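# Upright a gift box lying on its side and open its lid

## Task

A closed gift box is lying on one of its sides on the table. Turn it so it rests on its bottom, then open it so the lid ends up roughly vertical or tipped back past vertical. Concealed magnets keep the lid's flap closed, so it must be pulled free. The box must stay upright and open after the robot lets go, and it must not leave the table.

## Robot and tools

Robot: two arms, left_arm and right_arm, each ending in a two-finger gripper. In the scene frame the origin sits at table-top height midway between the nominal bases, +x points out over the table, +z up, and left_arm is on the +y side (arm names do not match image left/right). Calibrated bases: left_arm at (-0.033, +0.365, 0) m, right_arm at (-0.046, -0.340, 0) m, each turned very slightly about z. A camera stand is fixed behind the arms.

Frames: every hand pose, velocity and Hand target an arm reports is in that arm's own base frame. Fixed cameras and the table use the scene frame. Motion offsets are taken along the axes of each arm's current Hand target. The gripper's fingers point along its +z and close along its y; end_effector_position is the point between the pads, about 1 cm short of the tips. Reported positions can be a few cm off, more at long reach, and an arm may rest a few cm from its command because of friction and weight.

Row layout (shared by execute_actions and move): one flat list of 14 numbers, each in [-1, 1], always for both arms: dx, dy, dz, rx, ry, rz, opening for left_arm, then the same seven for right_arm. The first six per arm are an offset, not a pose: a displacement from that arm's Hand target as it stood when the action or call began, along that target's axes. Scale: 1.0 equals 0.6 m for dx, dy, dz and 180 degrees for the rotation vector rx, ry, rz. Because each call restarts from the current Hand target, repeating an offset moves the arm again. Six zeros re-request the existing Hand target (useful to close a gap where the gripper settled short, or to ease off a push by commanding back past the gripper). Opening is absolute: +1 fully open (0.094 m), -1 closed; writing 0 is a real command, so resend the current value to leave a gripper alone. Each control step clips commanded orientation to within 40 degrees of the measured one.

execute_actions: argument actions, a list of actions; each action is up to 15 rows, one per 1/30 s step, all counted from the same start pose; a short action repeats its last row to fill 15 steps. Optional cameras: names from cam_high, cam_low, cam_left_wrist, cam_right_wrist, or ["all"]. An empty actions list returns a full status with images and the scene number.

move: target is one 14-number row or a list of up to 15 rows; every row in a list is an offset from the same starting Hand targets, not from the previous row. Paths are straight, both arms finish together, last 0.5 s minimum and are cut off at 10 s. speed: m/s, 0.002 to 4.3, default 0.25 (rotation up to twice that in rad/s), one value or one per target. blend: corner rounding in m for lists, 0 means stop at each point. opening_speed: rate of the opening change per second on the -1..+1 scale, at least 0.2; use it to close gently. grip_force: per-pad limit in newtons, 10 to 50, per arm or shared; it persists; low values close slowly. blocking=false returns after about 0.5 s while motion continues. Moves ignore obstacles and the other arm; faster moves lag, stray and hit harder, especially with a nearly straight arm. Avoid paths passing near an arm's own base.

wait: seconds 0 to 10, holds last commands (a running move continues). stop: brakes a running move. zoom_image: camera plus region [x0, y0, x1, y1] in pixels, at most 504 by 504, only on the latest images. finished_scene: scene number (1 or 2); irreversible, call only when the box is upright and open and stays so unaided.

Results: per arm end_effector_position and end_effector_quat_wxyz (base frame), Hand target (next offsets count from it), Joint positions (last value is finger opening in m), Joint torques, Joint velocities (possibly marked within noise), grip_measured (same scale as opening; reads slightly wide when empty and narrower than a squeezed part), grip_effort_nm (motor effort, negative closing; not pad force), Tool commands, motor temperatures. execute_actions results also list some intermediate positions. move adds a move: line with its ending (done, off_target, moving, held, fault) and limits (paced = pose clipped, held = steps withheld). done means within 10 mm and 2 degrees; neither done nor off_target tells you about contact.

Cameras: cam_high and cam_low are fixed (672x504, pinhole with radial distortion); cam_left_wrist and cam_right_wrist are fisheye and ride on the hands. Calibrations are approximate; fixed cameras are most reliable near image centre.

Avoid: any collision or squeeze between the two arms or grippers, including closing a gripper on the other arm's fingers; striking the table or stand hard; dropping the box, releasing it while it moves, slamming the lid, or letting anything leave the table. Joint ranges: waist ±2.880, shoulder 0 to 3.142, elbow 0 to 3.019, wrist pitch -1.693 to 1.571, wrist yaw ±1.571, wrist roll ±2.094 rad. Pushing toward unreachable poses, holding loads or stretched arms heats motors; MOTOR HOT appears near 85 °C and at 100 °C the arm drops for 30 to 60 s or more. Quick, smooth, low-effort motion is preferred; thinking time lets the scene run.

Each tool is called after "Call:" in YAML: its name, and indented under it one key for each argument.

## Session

Call:
execute_actions:
  actions: []

Scene clock: 0.00 s.
left_arm: end_effector_position=(+0.6465, -0.4118, +0.4020) grip_measured=+1.000 grip_effort_nm=n/a end_effector_quat_wxyz=(+0.400, +0.135, +0.880, -0.218) | right_arm: end_effector_position=(+0.2600, +0.0901, +0.1977) grip_measured=+1.000 grip_effort_nm=n/a end_effector_quat_wxyz=(+0.517, +0.015, +0.834, -0.190)
Joint positions: left_arm=[-0.547 1.848 2.036 -0.816 0.085 -0.287 0.094] | right_arm=[0.93 0.701 0.442 -0.752 1.088 0.621 0.094]
Joint velocities: within noise
Joint torques (N m): no reading
Motor temperatures (°C): left_arm=[28 26 30 25 26 25 25] | right_arm=[26 25 31 27 25 25 26]
Heat: left arm: hottest elbow 30 °C; right arm: hottest elbow 31 °C.
Hand target: left_arm +0.6486, -0.4130, +0.4208; +0.414, +0.134, +0.872, -0.224 | right_arm +0.2638, +0.0952, +0.2101; +0.524, +0.023, +0.832, -0.179
Tool commands: left_gripper/opening=+1.0 right_gripper/opening=+1.0
camera_calibration:
cam_left_wrist: T_world_to_cam=[[-0.406517, -0.865789, 0.29181, -0.209441], [-0.900511, 0.325729, -0.288065, 0.847925], [0.154353, -0.379881, -0.912067, 0.201702], [0, 0, 0, 1]] pos_world=[0.647291, -0.380903, 0.48934]
cam_right_wrist: T_world_to_cam=[[-0.236909, -0.906113, 0.350477, 0.0675852], [-0.88967, 0.0574004, -0.452983, 0.327459], [0.390336, -0.419124, -0.819739, 0.191157], [0, 0, 0, 1]] pos_world=[0.232726, 0.122562, 0.281345]

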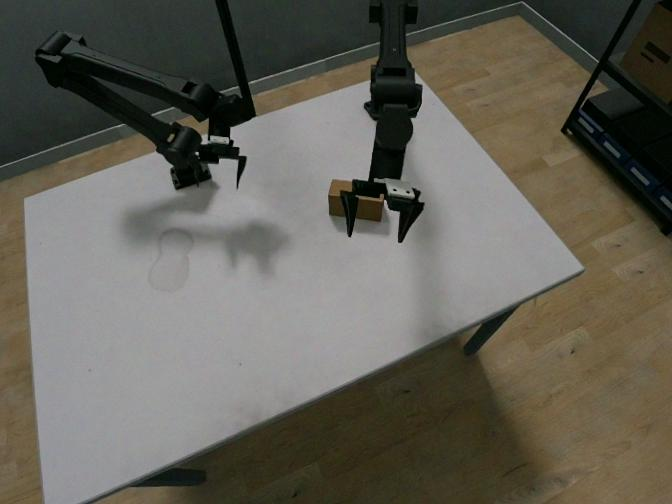

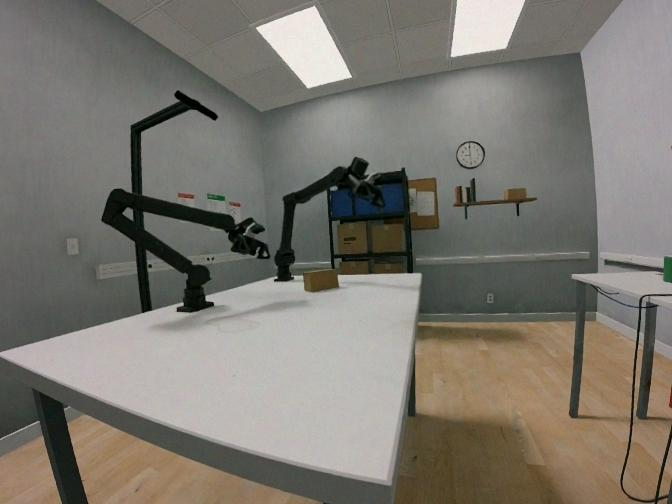

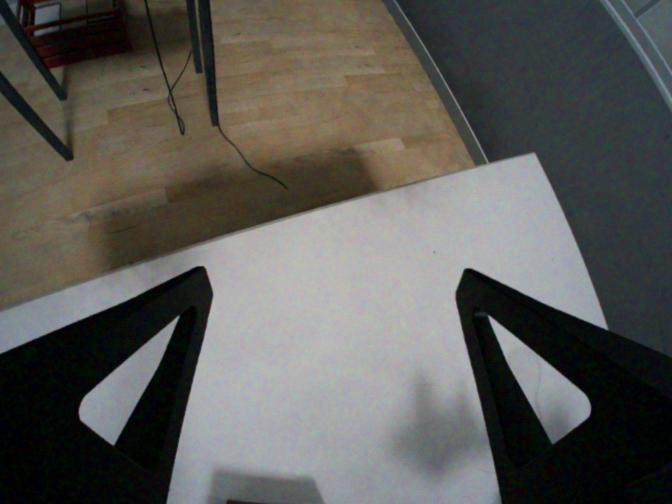

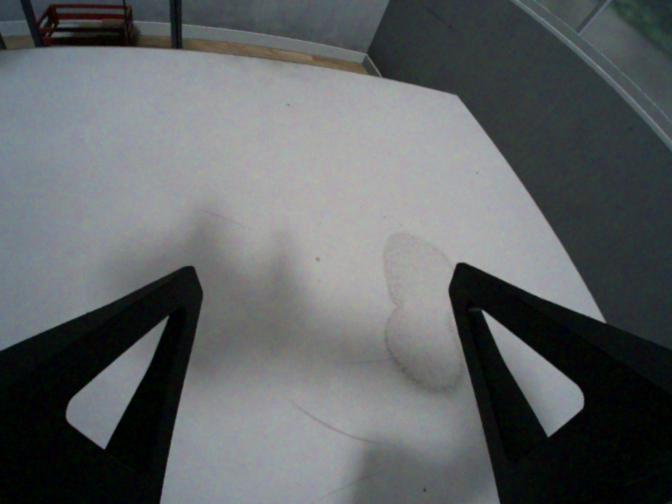

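Call:
move:
  target: [0.415,0.357,-0.642,-0.149,0.275,-0.089,1,0,0,0,0,0,0,1]
  speed: 0.5
  cameras: ["cam_high","cam_left_wrist","cam_low"]

Call:
zoom_image:
  camera: "cam_high"
  region: [310, 150, 410, 240]

Call:
zoom_image:
  camera: "cam_low"
  region: [280, 250, 370, 310]

Call:
zoom_image:
  camera: "cam_left_wrist"
  region: [340, 80, 560, 280]

Scene clock: 8.63 s.
left_arm: end_effector_position=(+0.3298, -0.0272, +0.3826) grip_measured=+1.000 grip_effort_nm=0.01 end_effector_quat_wxyz=(+0.110, +0.000, +0.994, -0.011) | right_arm: end_effector_position=(+0.2600, +0.0901, +0.1977) grip_measured=+1.000 grip_effort_nm=0.01 end_effector_quat_wxyz=(+0.517, +0.015, +0.834, -0.190)
Joint positions: left_arm=[-0.079 1.113 1.445 -1.682 0.005 -0.078 0.094] | right_arm=[0.93 0.701 0.442 -0.752 1.088 0.621 0.094]
Joint torques (N m): left_arm=[2.32 -6.71 9.94 0.55 -0.02 0.09] | right_arm=[1.44 -1.14 13.12 1.36 0.62 0.14]
Heat: left arm: hottest elbow 32 °C; right arm: hottest elbow 32 °C.
Hand target: left_arm +0.3290, -0.0225, +0.3806; +0.001, +0.001, +1.000, +0.000 | right_arm +0.2638, +0.0952, +0.2101; +0.524, +0.023, +0.832, -0.179
Off the commanded pose: left_arm 0.005 m, 13 deg | right_arm 0.014 m, 2 deg.
joint sent to its limit (left arm) — joint 4 (wrist pitch), lower limit. The joint targets are off in orientation, not in position.
move: off_target (left_arm, right_arm)
camera_calibration:
cam_left_wrist: T_world_to_cam=[[0.00984297, -0.999451, 0.0316507, -0.0410157], [-0.925185, 0.00290664, 0.379505, 0.175831], [-0.379389, -0.0330182, -0.924648, 0.569363], [0, 0, 0, 1]] pos_world=[0.37909, -0.0227049, 0.46103]
Images, in order (width x height): cam_high 672x504, cam_low 672x504, cam_left_wrist 672x504.

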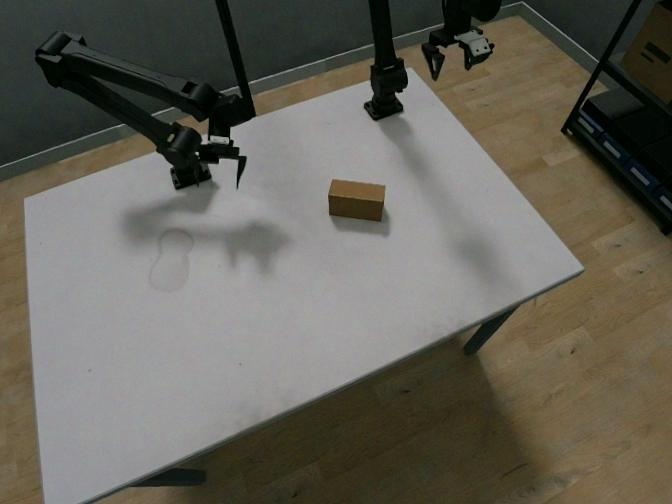

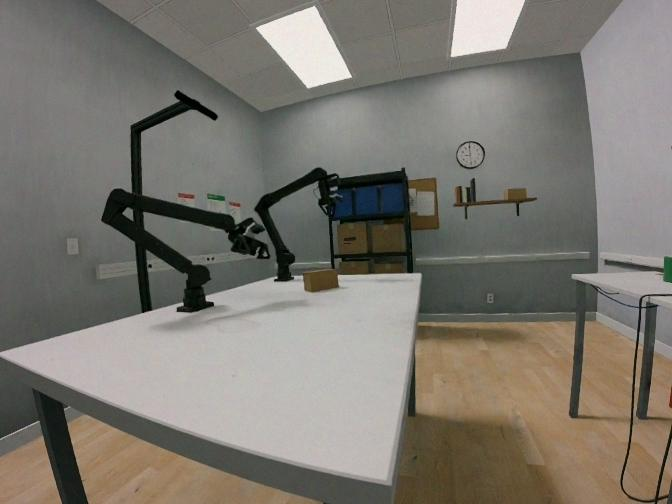

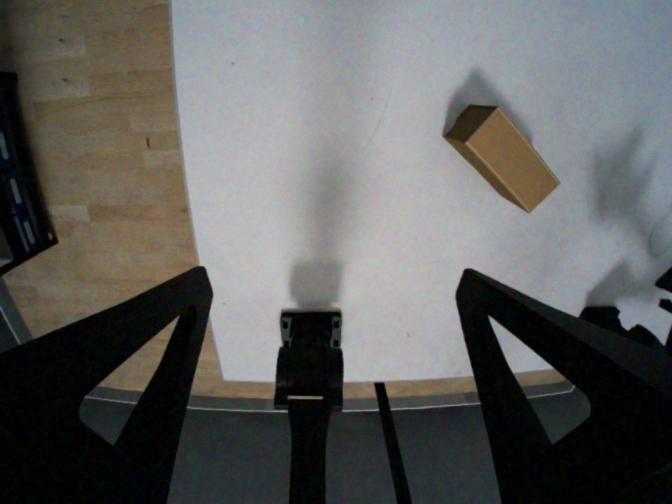

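Scaled by 5.040 from the camera's 672x504 image, which has a finer 960x720 frame.

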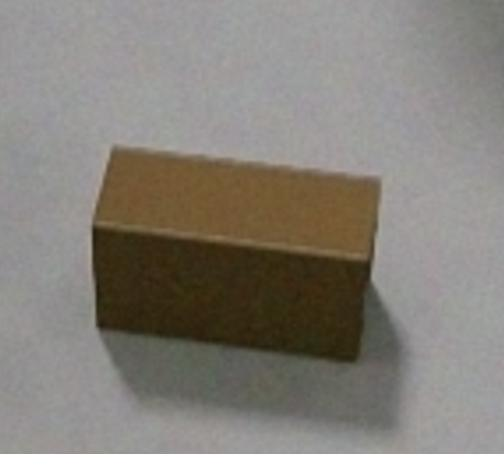

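Scaled by 5.600 from the camera's 672x504 image, which has a finer 960x720 frame.

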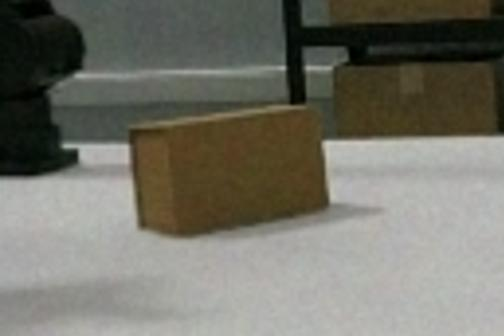

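Scaled by 2.291 from the camera's 672x504 image, which has a finer 960x720 frame.

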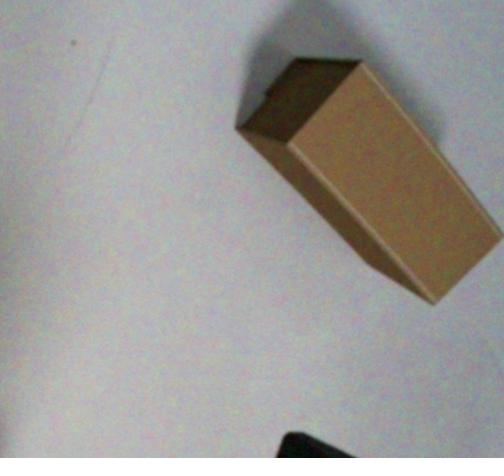

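Call:
execute_actions:
  actions: []

Call:
zoom_image:
  camera: "cam_right_wrist"
  region: [160, 40, 560, 340]

Scene clock: 31.63 s.
left_arm: end_effector_position=(+0.3298, -0.0272, +0.3826) grip_measured=+1.000 grip_effort_nm=0.01 end_effector_quat_wxyz=(+0.110, +0.001, +0.994, -0.011) | right_arm: end_effector_position=(+0.2600, +0.0901, +0.1977) grip_measured=+1.000 grip_effort_nm=0.01 end_effector_quat_wxyz=(+0.517, +0.015, +0.834, -0.190)
Joint positions: left_arm=[-0.079 1.113 1.445 -1.682 0.005 -0.078 0.094] | right_arm=[0.93 0.701 0.442 -0.752 1.088 0.621 0.094]
Joint velocities: within noise
Joint torques (N m): left_arm=[2.37 -6.77 9.95 0.57 -0.02 0.09] | right_arm=[1.14 -0.85 13.2 1.32 0.63 0.12]
Motor temperatures (°C): left_arm=[28 27 33 25 26 25 25] | right_arm=[26 25 36 27 26 25 26]
Heat: left arm: hottest elbow 33 °C; right arm: hottest elbow 36 °C.
Hand target: left_arm +0.3290, -0.0225, +0.3806; +0.001, +0.001, +1.000, +0.000 | right_arm +0.2638, +0.0952, +0.2101; +0.524, +0.023, +0.832, -0.179
Tool commands: left_gripper/opening=+1.0 right_gripper/opening=+1.0
Off the commanded pose: left_arm 0.005 m, 13 deg | right_arm 0.014 m, 2 deg.
camera_calibration:
cam_left_wrist: T_world_to_cam=[[0.00913285, -0.999461, 0.0315191, -0.0406843], [-0.925159, 0.00351608, 0.379564, 0.175808], [-0.379471, -0.0326267, -0.924628, 0.569394], [0, 0, 0, 1]] pos_world=[0.37909, -0.0227031, 0.46103]
cam_right_wrist: T_world_to_cam=[[-0.236909, -0.906113, 0.350477, 0.0675852], [-0.88967, 0.0574004, -0.452983, 0.327459], [0.390336, -0.419124, -0.819739, 0.191157], [0, 0, 0, 1]] pos_world=[0.232726, 0.122562, 0.281345]

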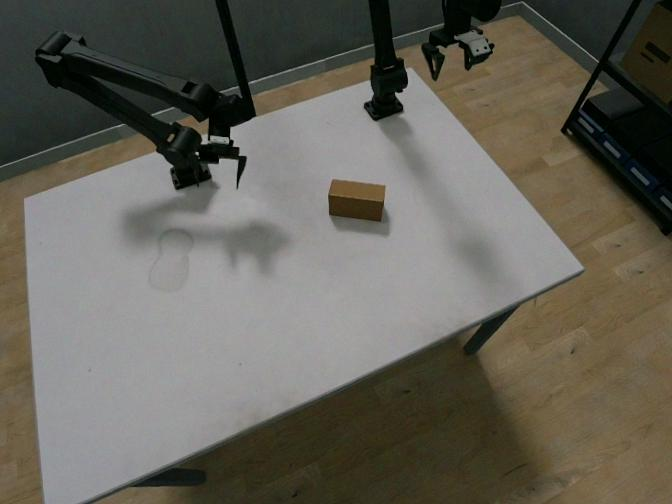

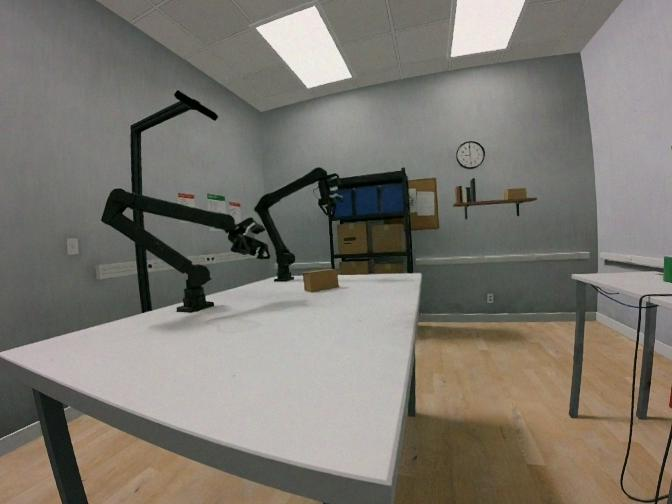

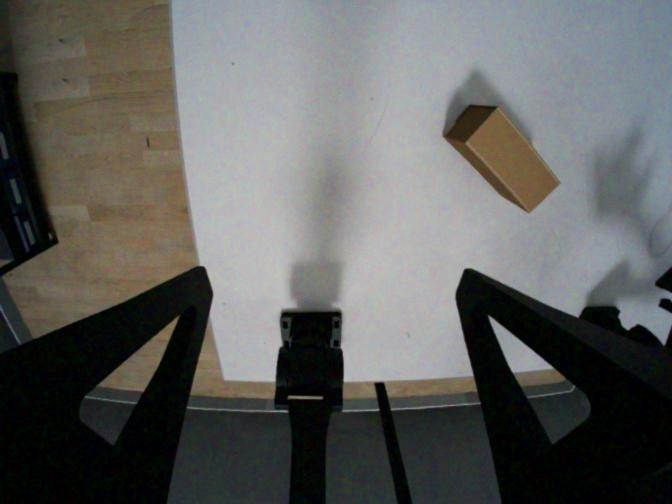

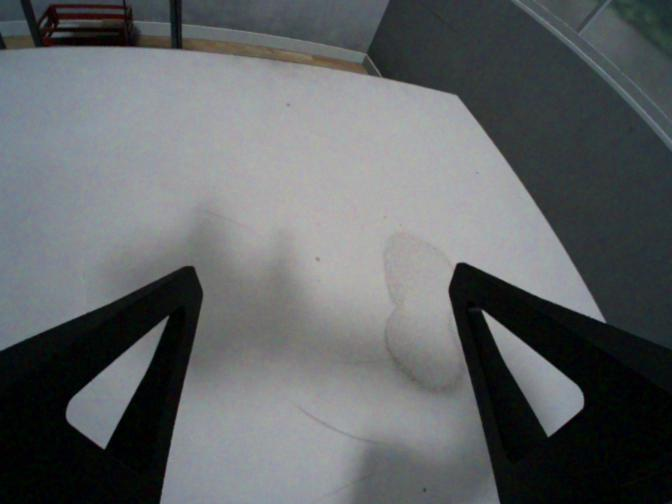

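Scaled by 1.260 from the camera's 672x504 image, which has a finer 960x720 frame.

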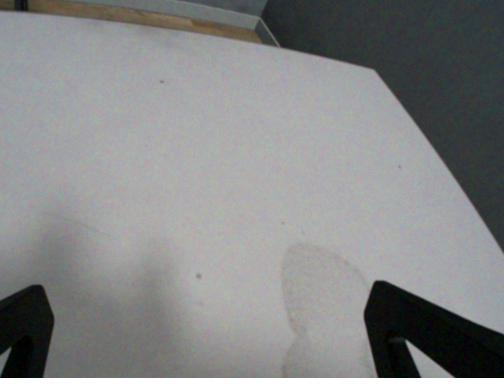

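Call:
move:
  target: [0,0,0,0,0,0,1,0.022,0.430,-0.051,-0.361,0.05,-0.153,1]
  grip_force: 25
  cameras: ["cam_right_wrist","cam_high"]

Scene clock: 58.33 s.
left_arm: end_effector_position=(+0.3298, -0.0271, +0.3826) grip_measured=+1.000 grip_effort_nm=0.01 end_effector_quat_wxyz=(+0.110, +0.001, +0.994, -0.011) | right_arm: end_effector_position=(+0.2656, +0.3263, +0.1141) grip_measured=+1.000 grip_effort_nm=0.00 end_effector_quat_wxyz=(+0.308, -0.440, +0.826, +0.173)
Joint positions: left_arm=[-0.079 1.113 1.445 -1.682 0.004 -0.077 0.094] | right_arm=[0.847 1.168 0.601 -0.288 -0.1 -0.094 0.094]
Joint torques (N m): left_arm=[2.32 -6.71 9.95 0.57 -0.02 0.1] | right_arm=[-0.21 -4.42 15.35 2.47 -0.16 -0.02]
Heat: left arm: hottest elbow 35 °C; right arm: hottest elbow 40 °C.
Hand target: left_arm +0.3290, -0.0225, +0.3806; +0.001, +0.001, +1.000, +0.000 | right_arm +0.2897, +0.3443, +0.1395; +0.337, -0.434, +0.816, +0.180
Off the commanded pose: left_arm 0.005 m, 13 deg | right_arm 0.039 m, 4 deg.
joint sent to its limit (left arm) — joint 4 (wrist pitch), lower limit. The joint targets are off in orientation, not in position.
grip_force (N): 25, 25
move: off_target (left_arm, right_arm)
camera_calibration:
cam_right_wrist: T_world_to_cam=[[0.833356, -0.551097, 0.0425362, -0.0527059], [-0.547489, -0.833575, -0.0735392, 0.437524], [0.0759844, 0.0379963, -0.996385, 0.173914], [0, 0, 0, 1]] pos_world=[0.270248, 0.329055, 0.207703]
Images, in order (width x height): cam_high 672x504, cam_right_wrist 672x504.

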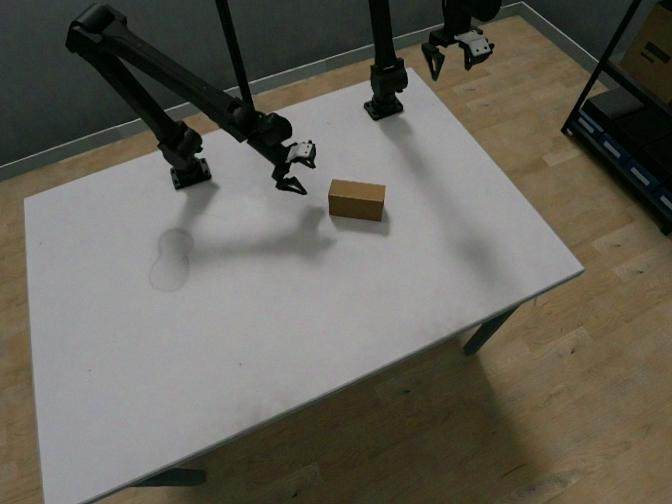

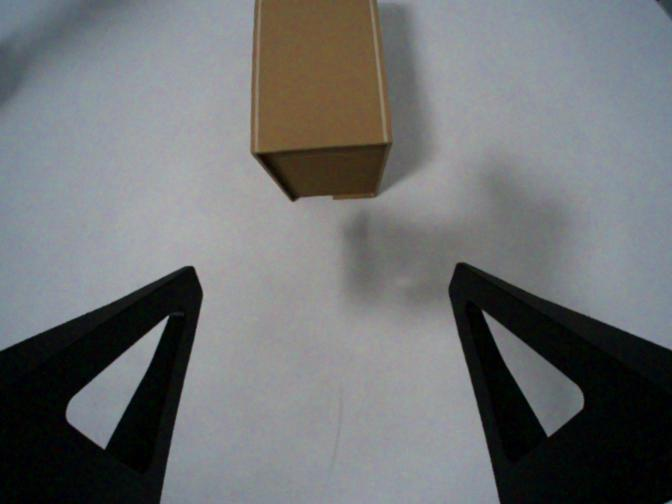

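Call:
zoom_image:
  camera: "cam_right_wrist"
  region: [240, 110, 410, 220]

Call:
zoom_image:
  camera: "cam_high"
  region: [315, 165, 400, 230]

Scaled by 2.965 from the camera's 672x504 image, which has a finer 960x720 frame.

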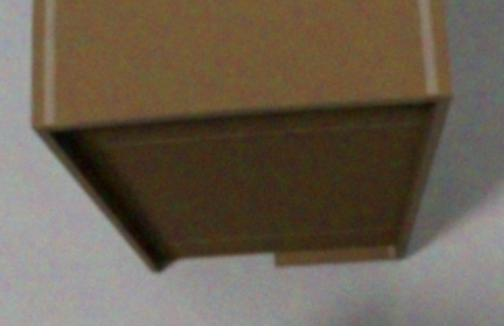

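Scaled by 5.929 from the camera's 672x504 image, which has a finer 960x720 frame.

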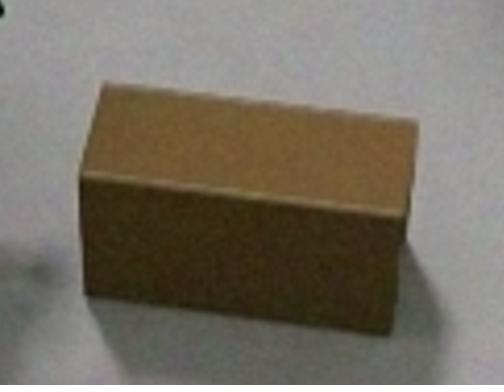

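Call:
execute_actions:
  actions: []
  cameras: ["cam_left_wrist"]

Call:
zoom_image:
  camera: "cam_left_wrist"
  region: [430, 90, 570, 220]

Scene clock: 68.70 s.
left_arm: end_effector_position=(+0.3298, -0.0271, +0.3826) grip_measured=+1.000 grip_effort_nm=0.01 end_effector_quat_wxyz=(+0.110, +0.001, +0.994, -0.011) | right_arm: end_effector_position=(+0.2656, +0.3263, +0.1141) grip_measured=+1.000 grip_effort_nm=0.01 end_effector_quat_wxyz=(+0.308, -0.440, +0.826, +0.172)
Joint positions: left_arm=[-0.079 1.113 1.445 -1.682 0.004 -0.077 0.094] | right_arm=[0.847 1.168 0.601 -0.288 -0.1 -0.094 0.094]
Joint velocities: within noise
Joint torques (N m): left_arm=[2.37 -6.71 9.94 0.57 -0.02 0.09] | right_arm=[0.15 -4.13 15.3 2.48 -0.13 0]
Motor temperatures (°C): left_arm=[28 27 35 25 26 25 25] | right_arm=[26 25 45 27 26 25 26]
Heat: left arm: hottest elbow 35 °C; right arm: hottest elbow 45 °C.
Hand target: left_arm +0.3290, -0.0225, +0.3806; +0.001, +0.001, +1.000, +0.000 | right_arm +0.2897, +0.3443, +0.1395; +0.337, -0.434, +0.816, +0.180
Tool commands: left_gripper/opening=+1.0 right_gripper/opening=+1.0
Off the commanded pose: left_arm 0.005 m, 13 deg | right_arm 0.039 m, 4 deg.
grip_force (N): 25, 25
camera_calibration:
cam_left_wrist: T_world_to_cam=[[0.008801, -0.99948, 0.0310113, -0.0403223], [-0.925194, 0.0036273, 0.379476, 0.175865], [-0.379392, -0.0320313, -0.924682, 0.569403], [0, 0, 0, 1]] pos_world=[0.379091, -0.0227006, 0.46103]
Images, in order (width x height): cam_left_wrist 672x504.

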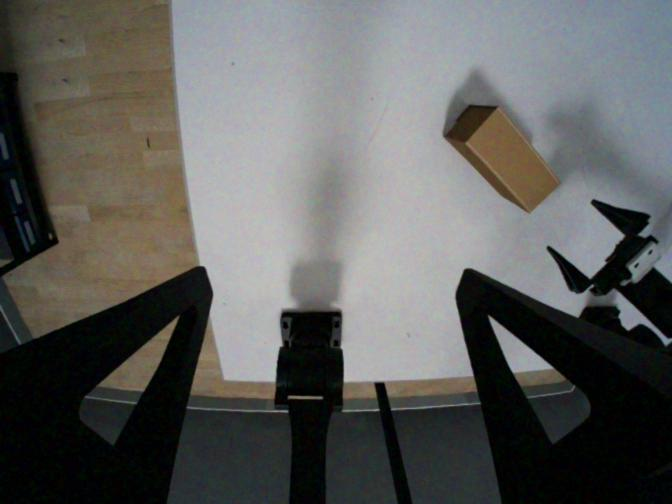

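Scaled by 3.600 from the camera's 672x504 image, which has a finer 960x720 frame.

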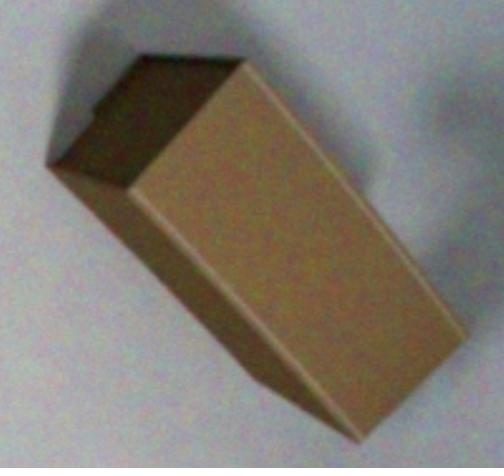

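Call:
move:
  target: [-0.048,-0.419,0.368,0,0,-0.286,1,0,0,-0.25,0,0,0,1]
  cameras: ["cam_left_wrist","cam_high"]

Scene clock: 92.43 s.
left_arm: end_effector_position=(+0.3512, -0.2635, +0.1526) grip_measured=+1.000 grip_effort_nm=0.02 end_effector_quat_wxyz=(-0.007, -0.433, +0.901, +0.013) | right_arm: end_effector_position=(+0.2174, +0.2504, +0.2063) grip_measured=+1.000 grip_effort_nm=0.01 end_effector_quat_wxyz=(+0.305, -0.440, +0.827, +0.174)
Joint positions: left_arm=[-0.643 1.546 1.253 -1.306 0 -1.538 0.094] | right_arm=[0.78 0.753 0.635 -0.749 -0.148 -0.143 0.094]
Joint torques (N m): left_arm=[0.38 -13.33 11.78 0.62 0 -0.14] | right_arm=[0.15 -2.96 17.47 1.29 -0.18 0]
Motor temperatures (°C): left_arm=[28 27 36 25 26 25 25] | right_arm=[26 25 53 27 26 25 26]
Heat: left arm: hottest elbow 36 °C; right arm: hottest elbow 53 °C.
Hand target: left_arm +0.3578, -0.2740, +0.1598; +0.001, -0.434, +0.901, +0.000 | right_arm +0.2306, +0.2564, +0.2458; +0.337, -0.435, +0.816, +0.180
Off the commanded pose: left_arm 0.014 m, 2 deg | right_arm 0.042 m, 4 deg.
grip_force (N): 25, 25
move: off_target (left_arm, right_arm)
camera_calibration:
cam_left_wrist: T_world_to_cam=[[0.789315, -0.613617, -0.0213771, -0.434093], [-0.493598, -0.654867, 0.572285, -0.0707318], [-0.365163, -0.441161, -0.819776, 0.228442], [0, 0, 0, 1]] pos_world=[0.391142, -0.211907, 0.218471]
Images, in order (width x height): cam_high 672x504, cam_left_wrist 672x504.

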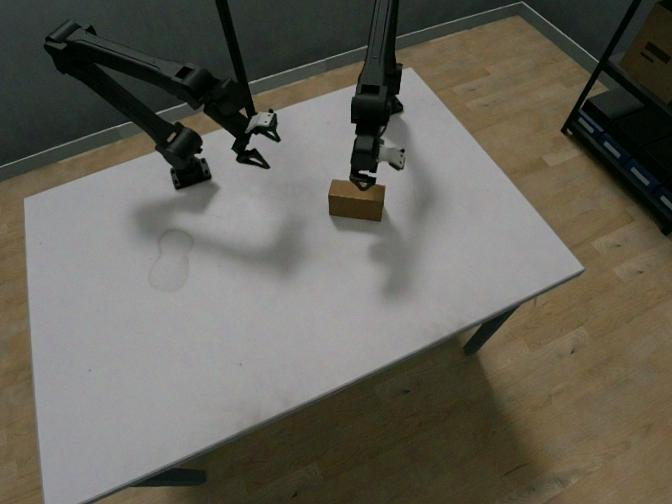

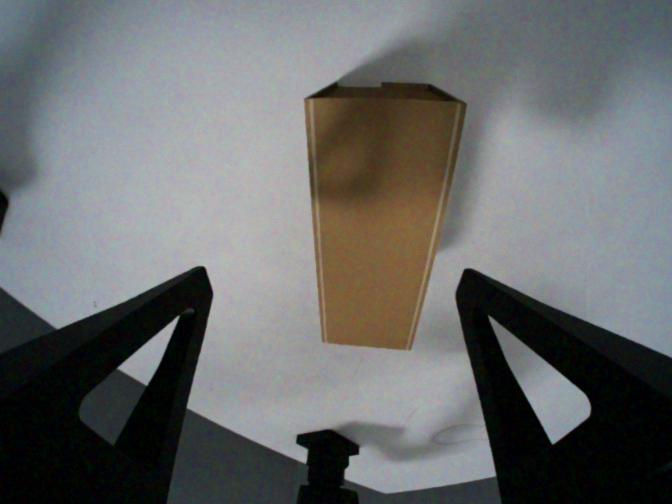

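Call:
move:
  target:
    - [0.03,-0.026,0.06,0,0,0,1,0,0,0,0,0,0,1]
    - [0.03,-0.026,0.142,0,0,0,1,0,0,0,0,0,0,1]
    - [0.03,-0.026,0.142,0,0,0,0.1,0,0,0,0,0,0,1]
  speed: 0.15
  opening_speed: 0.5
  cameras: ["cam_left_wrist"]

Scene clock: 110.90 s.
left_arm: end_effector_position=(+0.3601, -0.2930, +0.0765) grip_measured=+0.360 grip_effort_nm=-0.47 end_effector_quat_wxyz=(-0.001, -0.434, +0.901, +0.001) | right_arm: end_effector_position=(+0.2174, +0.2504, +0.2063) grip_measured=+1.000 grip_effort_nm=0.01 end_effector_quat_wxyz=(+0.305, -0.440, +0.827, +0.174)
Joint positions: left_arm=[-0.682 1.668 1.188 -1.094 0 -1.579 0.064] | right_arm=[0.78 0.753 0.635 -0.749 -0.148 -0.143 0.094]
Joint torques (N m): left_arm=[0.44 -14.68 9.06 0.66 -0.02 -0.11] | right_arm=[0.15 -2.67 17.4 1.28 -0.17 -0.01]
Motor temperatures (°C): left_arm=[28 28 38 25 26 25 25] | right_arm=[26 25 59 27 26 25 26]
Heat: left arm: hottest elbow 38 °C; right arm: hottest elbow 59 °C.
Hand target: left_arm +0.3589, -0.2978, +0.0745; +0.001, -0.434, +0.901, +0.000 | right_arm +0.2306, +0.2564, +0.2458; +0.337, -0.434, +0.816, +0.180
Off the commanded pose: left_arm 0.005 m, 0 deg | right_arm 0.042 m, 4 deg.
grip_force (N): 25, 25
move: off_target (right_arm)
camera_calibration:
cam_left_wrist: T_world_to_cam=[[0.790413, -0.612563, 0.00379983, -0.462778], [-0.504188, -0.647024, 0.571974, -0.0358998], [-0.347911, -0.454011, -0.820263, 0.146365], [0, 0, 0, 1]] pos_world=[0.398608, -0.240257, 0.14235]
Images, in order (width x height): cam_left_wrist 672x504.

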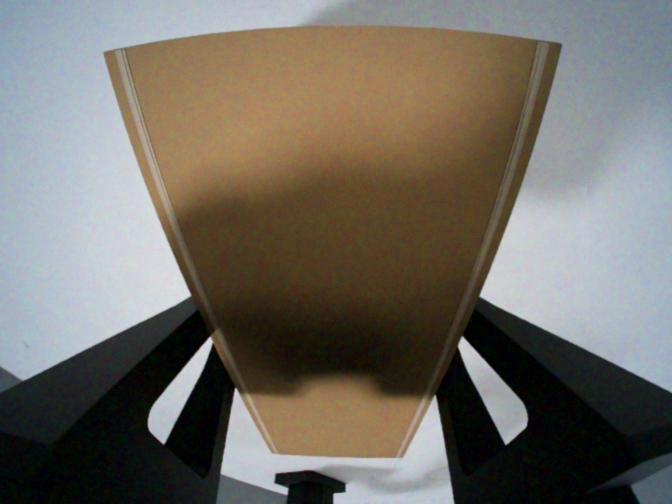

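Call:
move:
  target:
    - [0,0,-0.06,0,0,0,0.1,0,0,0,0,0,0,1]
    - [0,0,-0.06,0,0,0.5,0.1,0,0,0,0,0,0,1]
    - [0,0,-0.06,0,0,0.99,0.1,0,0,0,0,0,0,1]
  speed: [0.15,0.45,0.45]
  blend: [0.01,0.01,0]
  cameras: ["cam_left_wrist","cam_high"]

Scene clock: 122.20 s.
left_arm: end_effector_position=(+0.3460, -0.2825, +0.0868) grip_measured=+0.358 grip_effort_nm=-0.56 end_effector_quat_wxyz=(-0.026, +0.890, +0.456, -0.010) | right_arm: end_effector_position=(+0.2174, +0.2504, +0.2063) grip_measured=+1.000 grip_effort_nm=0.00 end_effector_quat_wxyz=(+0.305, -0.440, +0.827, +0.174)
Joint positions: left_arm=[-0.685 1.645 1.188 -1.169 -0.003 1.509 0.064] | right_arm=[0.78 0.753 0.635 -0.749 -0.148 -0.143 0.094]
Joint torques (N m): left_arm=[0.62 -16.21 13.07 -0.17 0.24 0.09] | right_arm=[0.03 -2.78 17.39 1.32 -0.17 -0.01]
Motor temperatures (°C): left_arm=[28 29 38 25 26 25 26] | right_arm=[26 25 62 27 26 25 26]
Heat: left arm: hottest elbow 38 °C; right arm: hottest elbow 62 °C.
Hand target: left_arm +0.3588, -0.2979, +0.1107; +0.000, +0.894, +0.448, +0.001 | right_arm +0.2306, +0.2564, +0.2458; +0.337, -0.434, +0.816, +0.180
Off the commanded pose: left_arm 0.031 m, 3 deg | right_arm 0.042 m, 4 deg.
grip_force (N): 25, 25
move: off_target (left_arm, right_arm)
camera_calibration:
cam_left_wrist: T_world_to_cam=[[-0.818823, 0.570644, 0.0624071, 0.440718], [0.496071, 0.648699, 0.57715, -0.0226244], [0.288864, 0.503542, -0.81425, 0.204336], [0, 0, 0, 1]] pos_world=[0.313068, -0.339708, 0.151934]
Images, in order (width x height): cam_high 672x504, cam_left_wrist 672x504.

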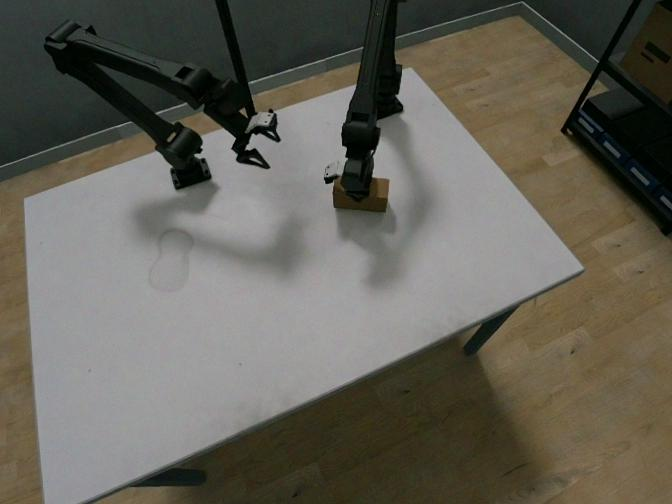

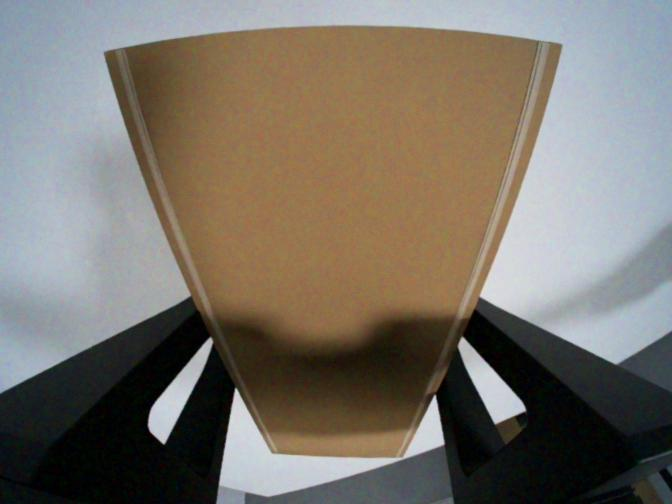

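Call:
move:
  target:
    - [0,0,0.045,0,0,0,0.1,0,0,0,0,0,0,1]
    - [0,0,0.06,0,0,0,0.1,0,0,0,0,0,0,1]
  speed: 0.04

Scene clock: 126.80 s.
left_arm: end_effector_position=(+0.3595, -0.2936, +0.0785) grip_measured=+0.358 grip_effort_nm=-0.56 end_effector_quat_wxyz=(-0.001, +0.890, +0.456, +0.001) | right_arm: end_effector_position=(+0.2174, +0.2504, +0.2063) grip_measured=+1.000 grip_effort_nm=0.01 end_effector_quat_wxyz=(+0.305, -0.440, +0.827, +0.174)
Joint positions: left_arm=[-0.685 1.663 1.188 -1.095 -0.003 1.51 0.064] | right_arm=[0.78 0.753 0.635 -0.749 -0.148 -0.143 0.094]
Joint torques (N m): left_arm=[0.56 -14.21 9.06 0.72 0.23 0.09] | right_arm=[0.15 -2.9 17.44 1.24 -0.18 0.01]
Motor temperatures (°C): left_arm=[28 29 38 25 26 25 26] | right_arm=[26 25 63 27 26 25 26]
Heat: left arm: hottest elbow 38 °C; right arm: hottest elbow 63 °C.
Hand target: left_arm +0.3588, -0.2979, +0.0746; +0.000, +0.894, +0.448, +0.001 | right_arm +0.2306, +0.2564, +0.2458; +0.337, -0.434, +0.816, +0.180
Off the commanded pose: left_arm 0.006 m, 1 deg | right_arm 0.042 m, 4 deg.
grip_force (N): 25, 25
move: off_target (right_arm)

Call:
move:
  target:
    - [0,0,-0.004,0,0,0,1,0,0,0,0,0,0,1]
    - [0,0,-0.2,0,0,0,1,0,0,0,0,0,0,1]
    - [0,-0.35,-0.35,0,0,-0.3,1,-0.012,-0.015,0.262,0,0,0,1]
  speed: [0.05,0.2,0.3]
  blend: [0,0.02,0]
  opening_speed: 1
  cameras: ["cam_right_wrist","cam_high"]

Scene clock: 146.47 s.
left_arm: end_effector_position=(+0.1952, -0.1720, +0.2856) grip_measured=+0.998 grip_effort_nm=0.11 end_effector_quat_wxyz=(+0.007, +0.593, +0.805, -0.001) | right_arm: end_effector_position=(+0.2888, +0.3244, +0.1166) grip_measured=+1.000 grip_effort_nm=0.01 end_effector_quat_wxyz=(+0.313, -0.436, +0.827, +0.169)
Joint positions: left_arm=[-0.72 1.009 1.131 -1.678 0.002 0.549 0.094] | right_arm=[0.796 1.205 0.635 -0.282 -0.122 -0.129 0.094]
Joint torques (N m): left_arm=[0.15 -5.54 9.84 0.03 0.02 -0.11] | right_arm=[2.49 -5.01 14.84 2.47 0.04 0.23]
Motor temperatures (°C): left_arm=[28 29 38 25 26 25 26] | right_arm=[26 25 65 27 26 25 26]
Heat: left arm: hottest elbow 38 °C; right arm: hottest elbow 65 °C.
Hand target: left_arm +0.1904, -0.1720, +0.2844; +0.001, +0.593, +0.805, +0.000 | right_arm +0.3027, +0.3478, +0.1396; +0.337, -0.434, +0.816, +0.180
Off the commanded pose: left_arm 0.005 m, 1 deg | right_arm 0.036 m, 3 deg.
joint sent to its limit (left arm) — joint 4 (wrist pitch), lower limit. The joint targets still meet the commanded pose.
grip_force (N): 25, 25
move: off_target (right_arm)
camera_calibration:
cam_right_wrist: T_world_to_cam=[[0.826851, -0.560189, 0.0500549, -0.0692562], [-0.555858, -0.827517, -0.0789806, 0.450003], [0.0856653, 0.0374818, -0.995619, 0.17196], [0, 0, 0, 1]] pos_world=[0.292671, 0.327143, 0.210214]
Images, in order (width x height): cam_high 672x504, cam_right_wrist 672x504.

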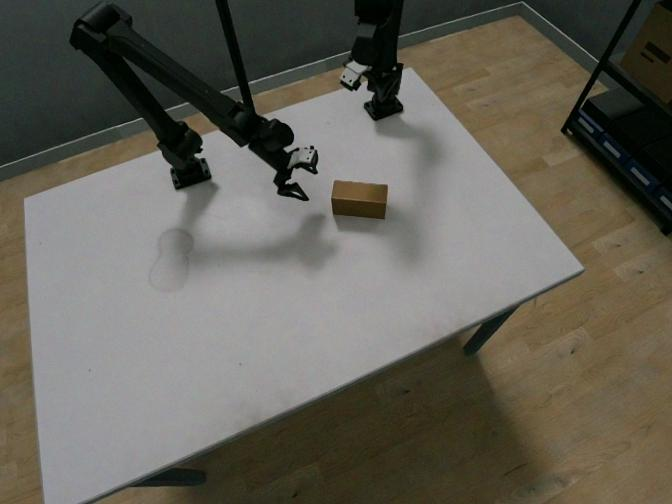

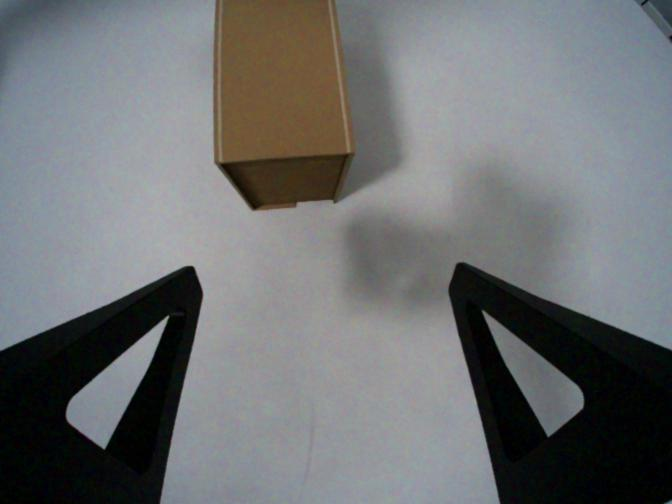

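Call:
move:
  target:
    - [0,0,0,0,0,0,1,0,0.03,0,0,0,0,1]
    - [0,0,0,0,0,0,1,-0.039,0.03,0.178,0,0,0,1]
  speed: 0.12
  cameras: ["cam_right_wrist"]

Scene clock: 177.30 s.
left_arm: end_effector_position=(+0.1952, -0.1720, +0.2856) grip_measured=+0.998 grip_effort_nm=0.10 end_effector_quat_wxyz=(+0.007, +0.593, +0.806, -0.001) | right_arm: end_effector_position=(+0.3269, +0.4081, +0.0645) grip_measured=+1.000 grip_effort_nm=0.01 end_effector_quat_wxyz=(+0.316, -0.437, +0.825, +0.168)
Joint positions: left_arm=[-0.72 1.009 1.131 -1.678 0.002 0.549 0.094] | right_arm=[0.874 1.544 0.788 -0.085 -0.068 -0.074 0.094]
Joint torques (N m): left_arm=[0.15 -5.42 9.85 0.03 0.02 -0.14] | right_arm=[2.26 -8.47 13.64 2.48 0.09 0.22]
Motor temperatures (°C): left_arm=[28 28 37 25 26 25 26] | right_arm=[26 25 63 27 25 25 26]
Heat: left arm: hottest elbow 37 °C; right arm: hottest elbow 63 °C.
Hand target: left_arm +0.1904, -0.1720, +0.2844; +0.001, +0.593, +0.805, +0.000 | right_arm +0.3390, +0.4342, +0.0805; +0.337, -0.435, +0.816, +0.180
Off the commanded pose: left_arm 0.005 m, 1 deg | right_arm 0.033 m, 3 deg.
joint sent to its limit (left arm) — joint 4 (wrist pitch), lower limit. The joint targets still meet the commanded pose.
grip_force (N): 25, 25
move: off_target (right_arm)
camera_calibration:
cam_right_wrist: T_world_to_cam=[[0.826925, -0.559597, 0.0551917, -0.0518938], [-0.55457, -0.827834, -0.0845168, 0.536375], [0.0929848, 0.0392815, -0.994892, 0.11049], [0, 0, 0, 1]] pos_world=[0.330096, 0.410649, 0.158123]
Images, in order (width x height): cam_right_wrist 672x504.

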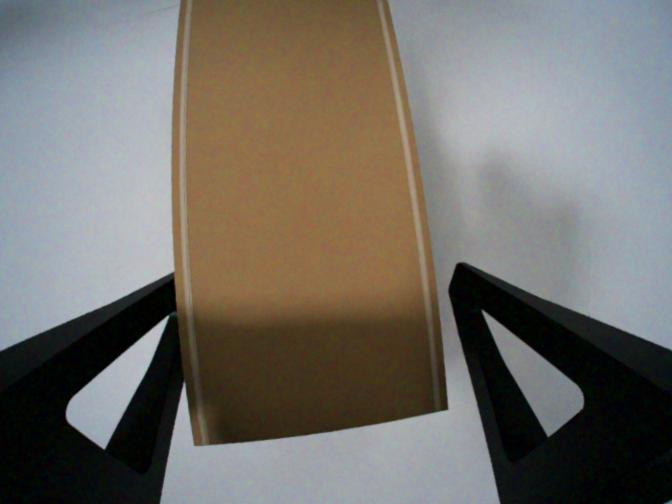

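Call:
move:
  target:
    - [0,0,0,0,0,0,1,0,0.007,0,0,0,0,1]
    - [0,0,0,0,0,0,1,0,0.007,0,0,0,0,0.1]
  opening_speed: 0.4
  speed: 0.05
  cameras: ["cam_right_wrist"]

Scene clock: 184.80 s.
left_arm: end_effector_position=(+0.1952, -0.1720, +0.2856) grip_measured=+0.998 grip_effort_nm=0.11 end_effector_quat_wxyz=(+0.007, +0.593, +0.806, -0.001) | right_arm: end_effector_position=(+0.3237, +0.4107, +0.0644) grip_measured=+0.388 grip_effort_nm=-0.56 end_effector_quat_wxyz=(+0.316, -0.437, +0.825, +0.168)
Joint positions: left_arm=[-0.72 1.009 1.131 -1.678 0.002 0.549 0.094] | right_arm=[0.884 1.544 0.788 -0.085 -0.06 -0.066 0.065]
Joint torques (N m): left_arm=[0.09 -5.48 9.84 0.03 0.02 -0.15] | right_arm=[2.26 -8.23 13.6 2.51 0.08 0.23]
Motor temperatures (°C): left_arm=[28 28 37 25 26 25 26] | right_arm=[26 26 60 27 25 25 26]
Heat: left arm: hottest elbow 37 °C; right arm: hottest elbow 60 °C.
Hand target: left_arm +0.1904, -0.1720, +0.2844; +0.001, +0.593, +0.805, +0.000 | right_arm +0.3355, +0.4365, +0.0805; +0.337, -0.435, +0.816, +0.180
Off the commanded pose: left_arm 0.005 m, 1 deg | right_arm 0.033 m, 3 deg.
joint sent to its limit (left arm) — joint 4 (wrist pitch), lower limit. The joint targets still meet the commanded pose.
grip_force (N): 25, 25
move: off_target (right_arm); target 2's new opening was sent with right_arm's hand 0.033 m and 3 deg from that target
camera_calibration:
cam_right_wrist: T_world_to_cam=[[0.826969, -0.559484, 0.0556793, -0.0477879], [-0.554488, -0.827943, -0.0839891, 0.536705], [0.0930898, 0.0385829, -0.99491, 0.110849], [0, 0, 0, 1]] pos_world=[0.326796, 0.413347, 0.158023]
Images, in order (width x height): cam_right_wrist 672x504.

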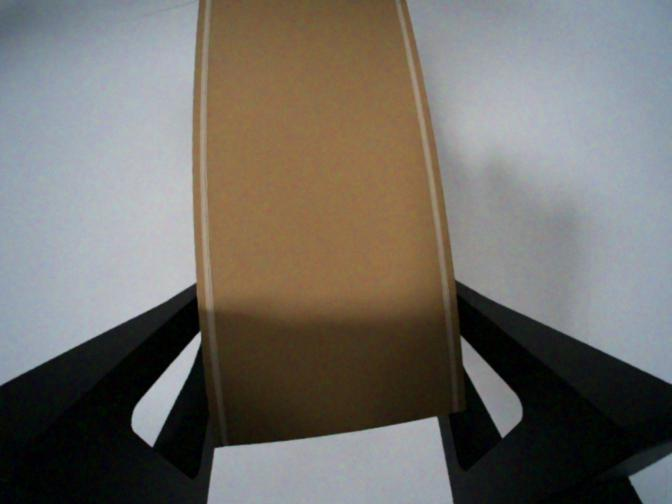

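Call:
move:
  target:
    - [0,0,0,0,0,0,1,-0.11,0,-0.11,0,0,0,0]
    - [0,0,0,0,0,0,1,-0.12,0,-0.12,-0.275,0,0.275,0]
  speed: [0.15,0.3]
  blend: [0.02,0]
  cameras: ["cam_right_wrist","cam_high"]

Scene clock: 191.77 s.
left_arm: end_effector_position=(+0.1952, -0.1720, +0.2856) grip_measured=+0.998 grip_effort_nm=0.10 end_effector_quat_wxyz=(+0.007, +0.593, +0.806, -0.001) | right_arm: end_effector_position=(+0.3297, +0.4401, +0.1899) grip_measured=+0.387 grip_effort_nm=-0.56 end_effector_quat_wxyz=(+0.025, -0.169, +0.770, +0.614)
Joint positions: left_arm=[-0.72 1.009 1.131 -1.678 0.002 0.549 0.094] | right_arm=[0.653 1.573 0.89 0.182 -1.039 0.873 0.065]
Joint torques (N m): left_arm=[0.09 -5.54 9.84 0.03 0.02 -0.14] | right_arm=[0.44 -9.58 8.85 2.88 -0.32 0.12]
Motor temperatures (°C): left_arm=[28 27 37 25 26 25 26] | right_arm=[26 26 59 27 26 25 26]
Heat: left arm: hottest elbow 37 °C; right arm: hottest elbow 59 °C.
Hand target: left_arm +0.1904, -0.1720, +0.2844; +0.001, +0.593, +0.805, +0.000 | right_arm +0.3356, +0.4366, +0.1823; +0.027, -0.162, +0.771, +0.615
Off the commanded pose: left_arm 0.005 m, 1 deg | right_arm 0.010 m, 1 deg.
joint sent to its limit (left arm) — joint 4 (wrist pitch), lower limit. The joint targets still meet the commanded pose.
grip_force (N): 25, 25
move: done
camera_calibration:
cam_right_wrist: T_world_to_cam=[[0.335011, -0.216853, -0.91692, 0.152785], [-0.645893, -0.761377, -0.0559198, 0.570414], [-0.685996, 0.610966, -0.395134, 0.125094], [0, 0, 0, 1]] pos_world=[0.403056, 0.391004, 0.221418]
Images, in order (width x height): cam_high 672x504, cam_right_wrist 672x504.

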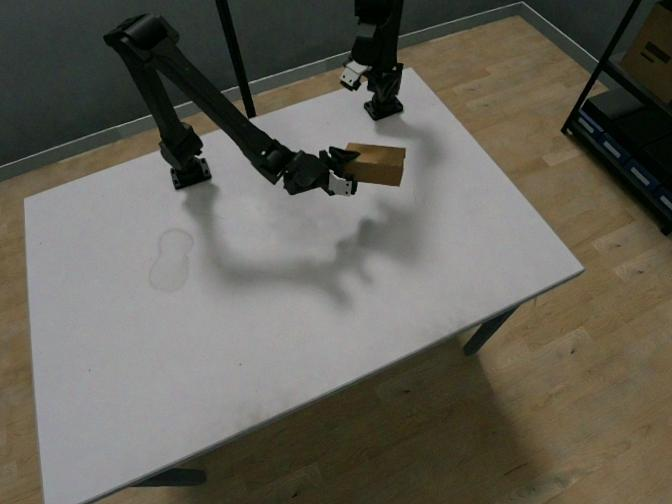

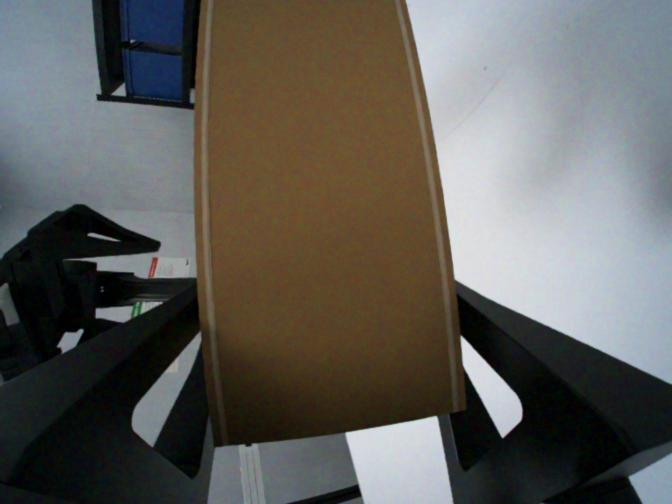

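Call:
move:
  target:
    - [0,0,0,0,0,0,1,0.041,-0.156,0.0405,0,0,0,0]
    - [0,0,0,0,0,0,1,0.0508,-0.194,0.0503,0,0,0,0]
  speed: [0.12,0.04]
  blend: [0.01,0]
  cameras: ["cam_right_wrist","cam_high"]

Scene clock: 200.07 s.
left_arm: end_effector_position=(+0.1952, -0.1720, +0.2856) grip_measured=+0.998 grip_effort_nm=0.11 end_effector_quat_wxyz=(+0.007, +0.593, +0.806, -0.001) | right_arm: end_effector_position=(+0.3310, +0.4410, +0.0645) grip_measured=+0.387 grip_effort_nm=-0.56 end_effector_quat_wxyz=(+0.025, -0.169, +0.771, +0.614)
Joint positions: left_arm=[-0.72 1.009 1.131 -1.678 0.002 0.549 0.094] | right_arm=[0.653 1.865 0.82 0.543 -1.038 0.874 0.065]
Joint torques (N m): left_arm=[0.09 -5.54 9.84 0.03 0.02 -0.15] | right_arm=[0.32 -11.05 6.34 2.74 -0.31 0.15]
Motor temperatures (°C): left_arm=[28 27 37 25 26 25 26] | right_arm=[25 27 55 28 26 25 26]
Heat: left arm: hottest elbow 37 °C; right arm: hottest elbow 55 °C.
Hand target: left_arm +0.1904, -0.1720, +0.2844; +0.001, +0.593, +0.805, +0.000 | right_arm +0.3349, +0.4366, +0.0582; +0.027, -0.162, +0.771, +0.615
Off the commanded pose: left_arm 0.005 m, 1 deg | right_arm 0.009 m, 1 deg.
joint sent to its limit (left arm) — joint 4 (wrist pitch), lower limit. The joint targets still meet the commanded pose.
grip_force (N): 25, 25
move: done
camera_calibration:
cam_right_wrist: T_world_to_cam=[[0.333244, -0.218252, -0.917232, 0.038766], [-0.646691, -0.760844, -0.0539117, 0.56484], [-0.686105, 0.611131, -0.394688, 0.0757825], [0, 0, 0, 1]] pos_world=[0.404353, 0.391903, 0.0959194]
Images, in order (width x height): cam_high 672x504, cam_right_wrist 672x504.

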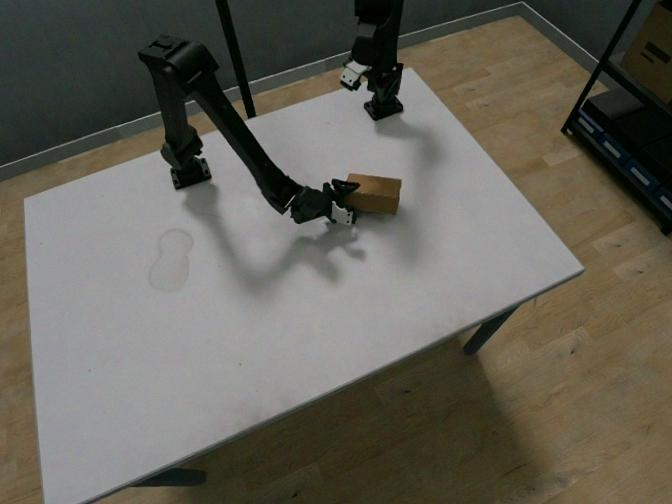

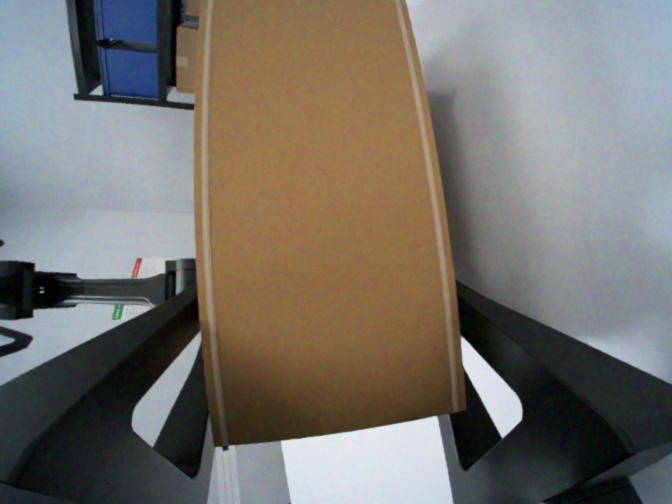

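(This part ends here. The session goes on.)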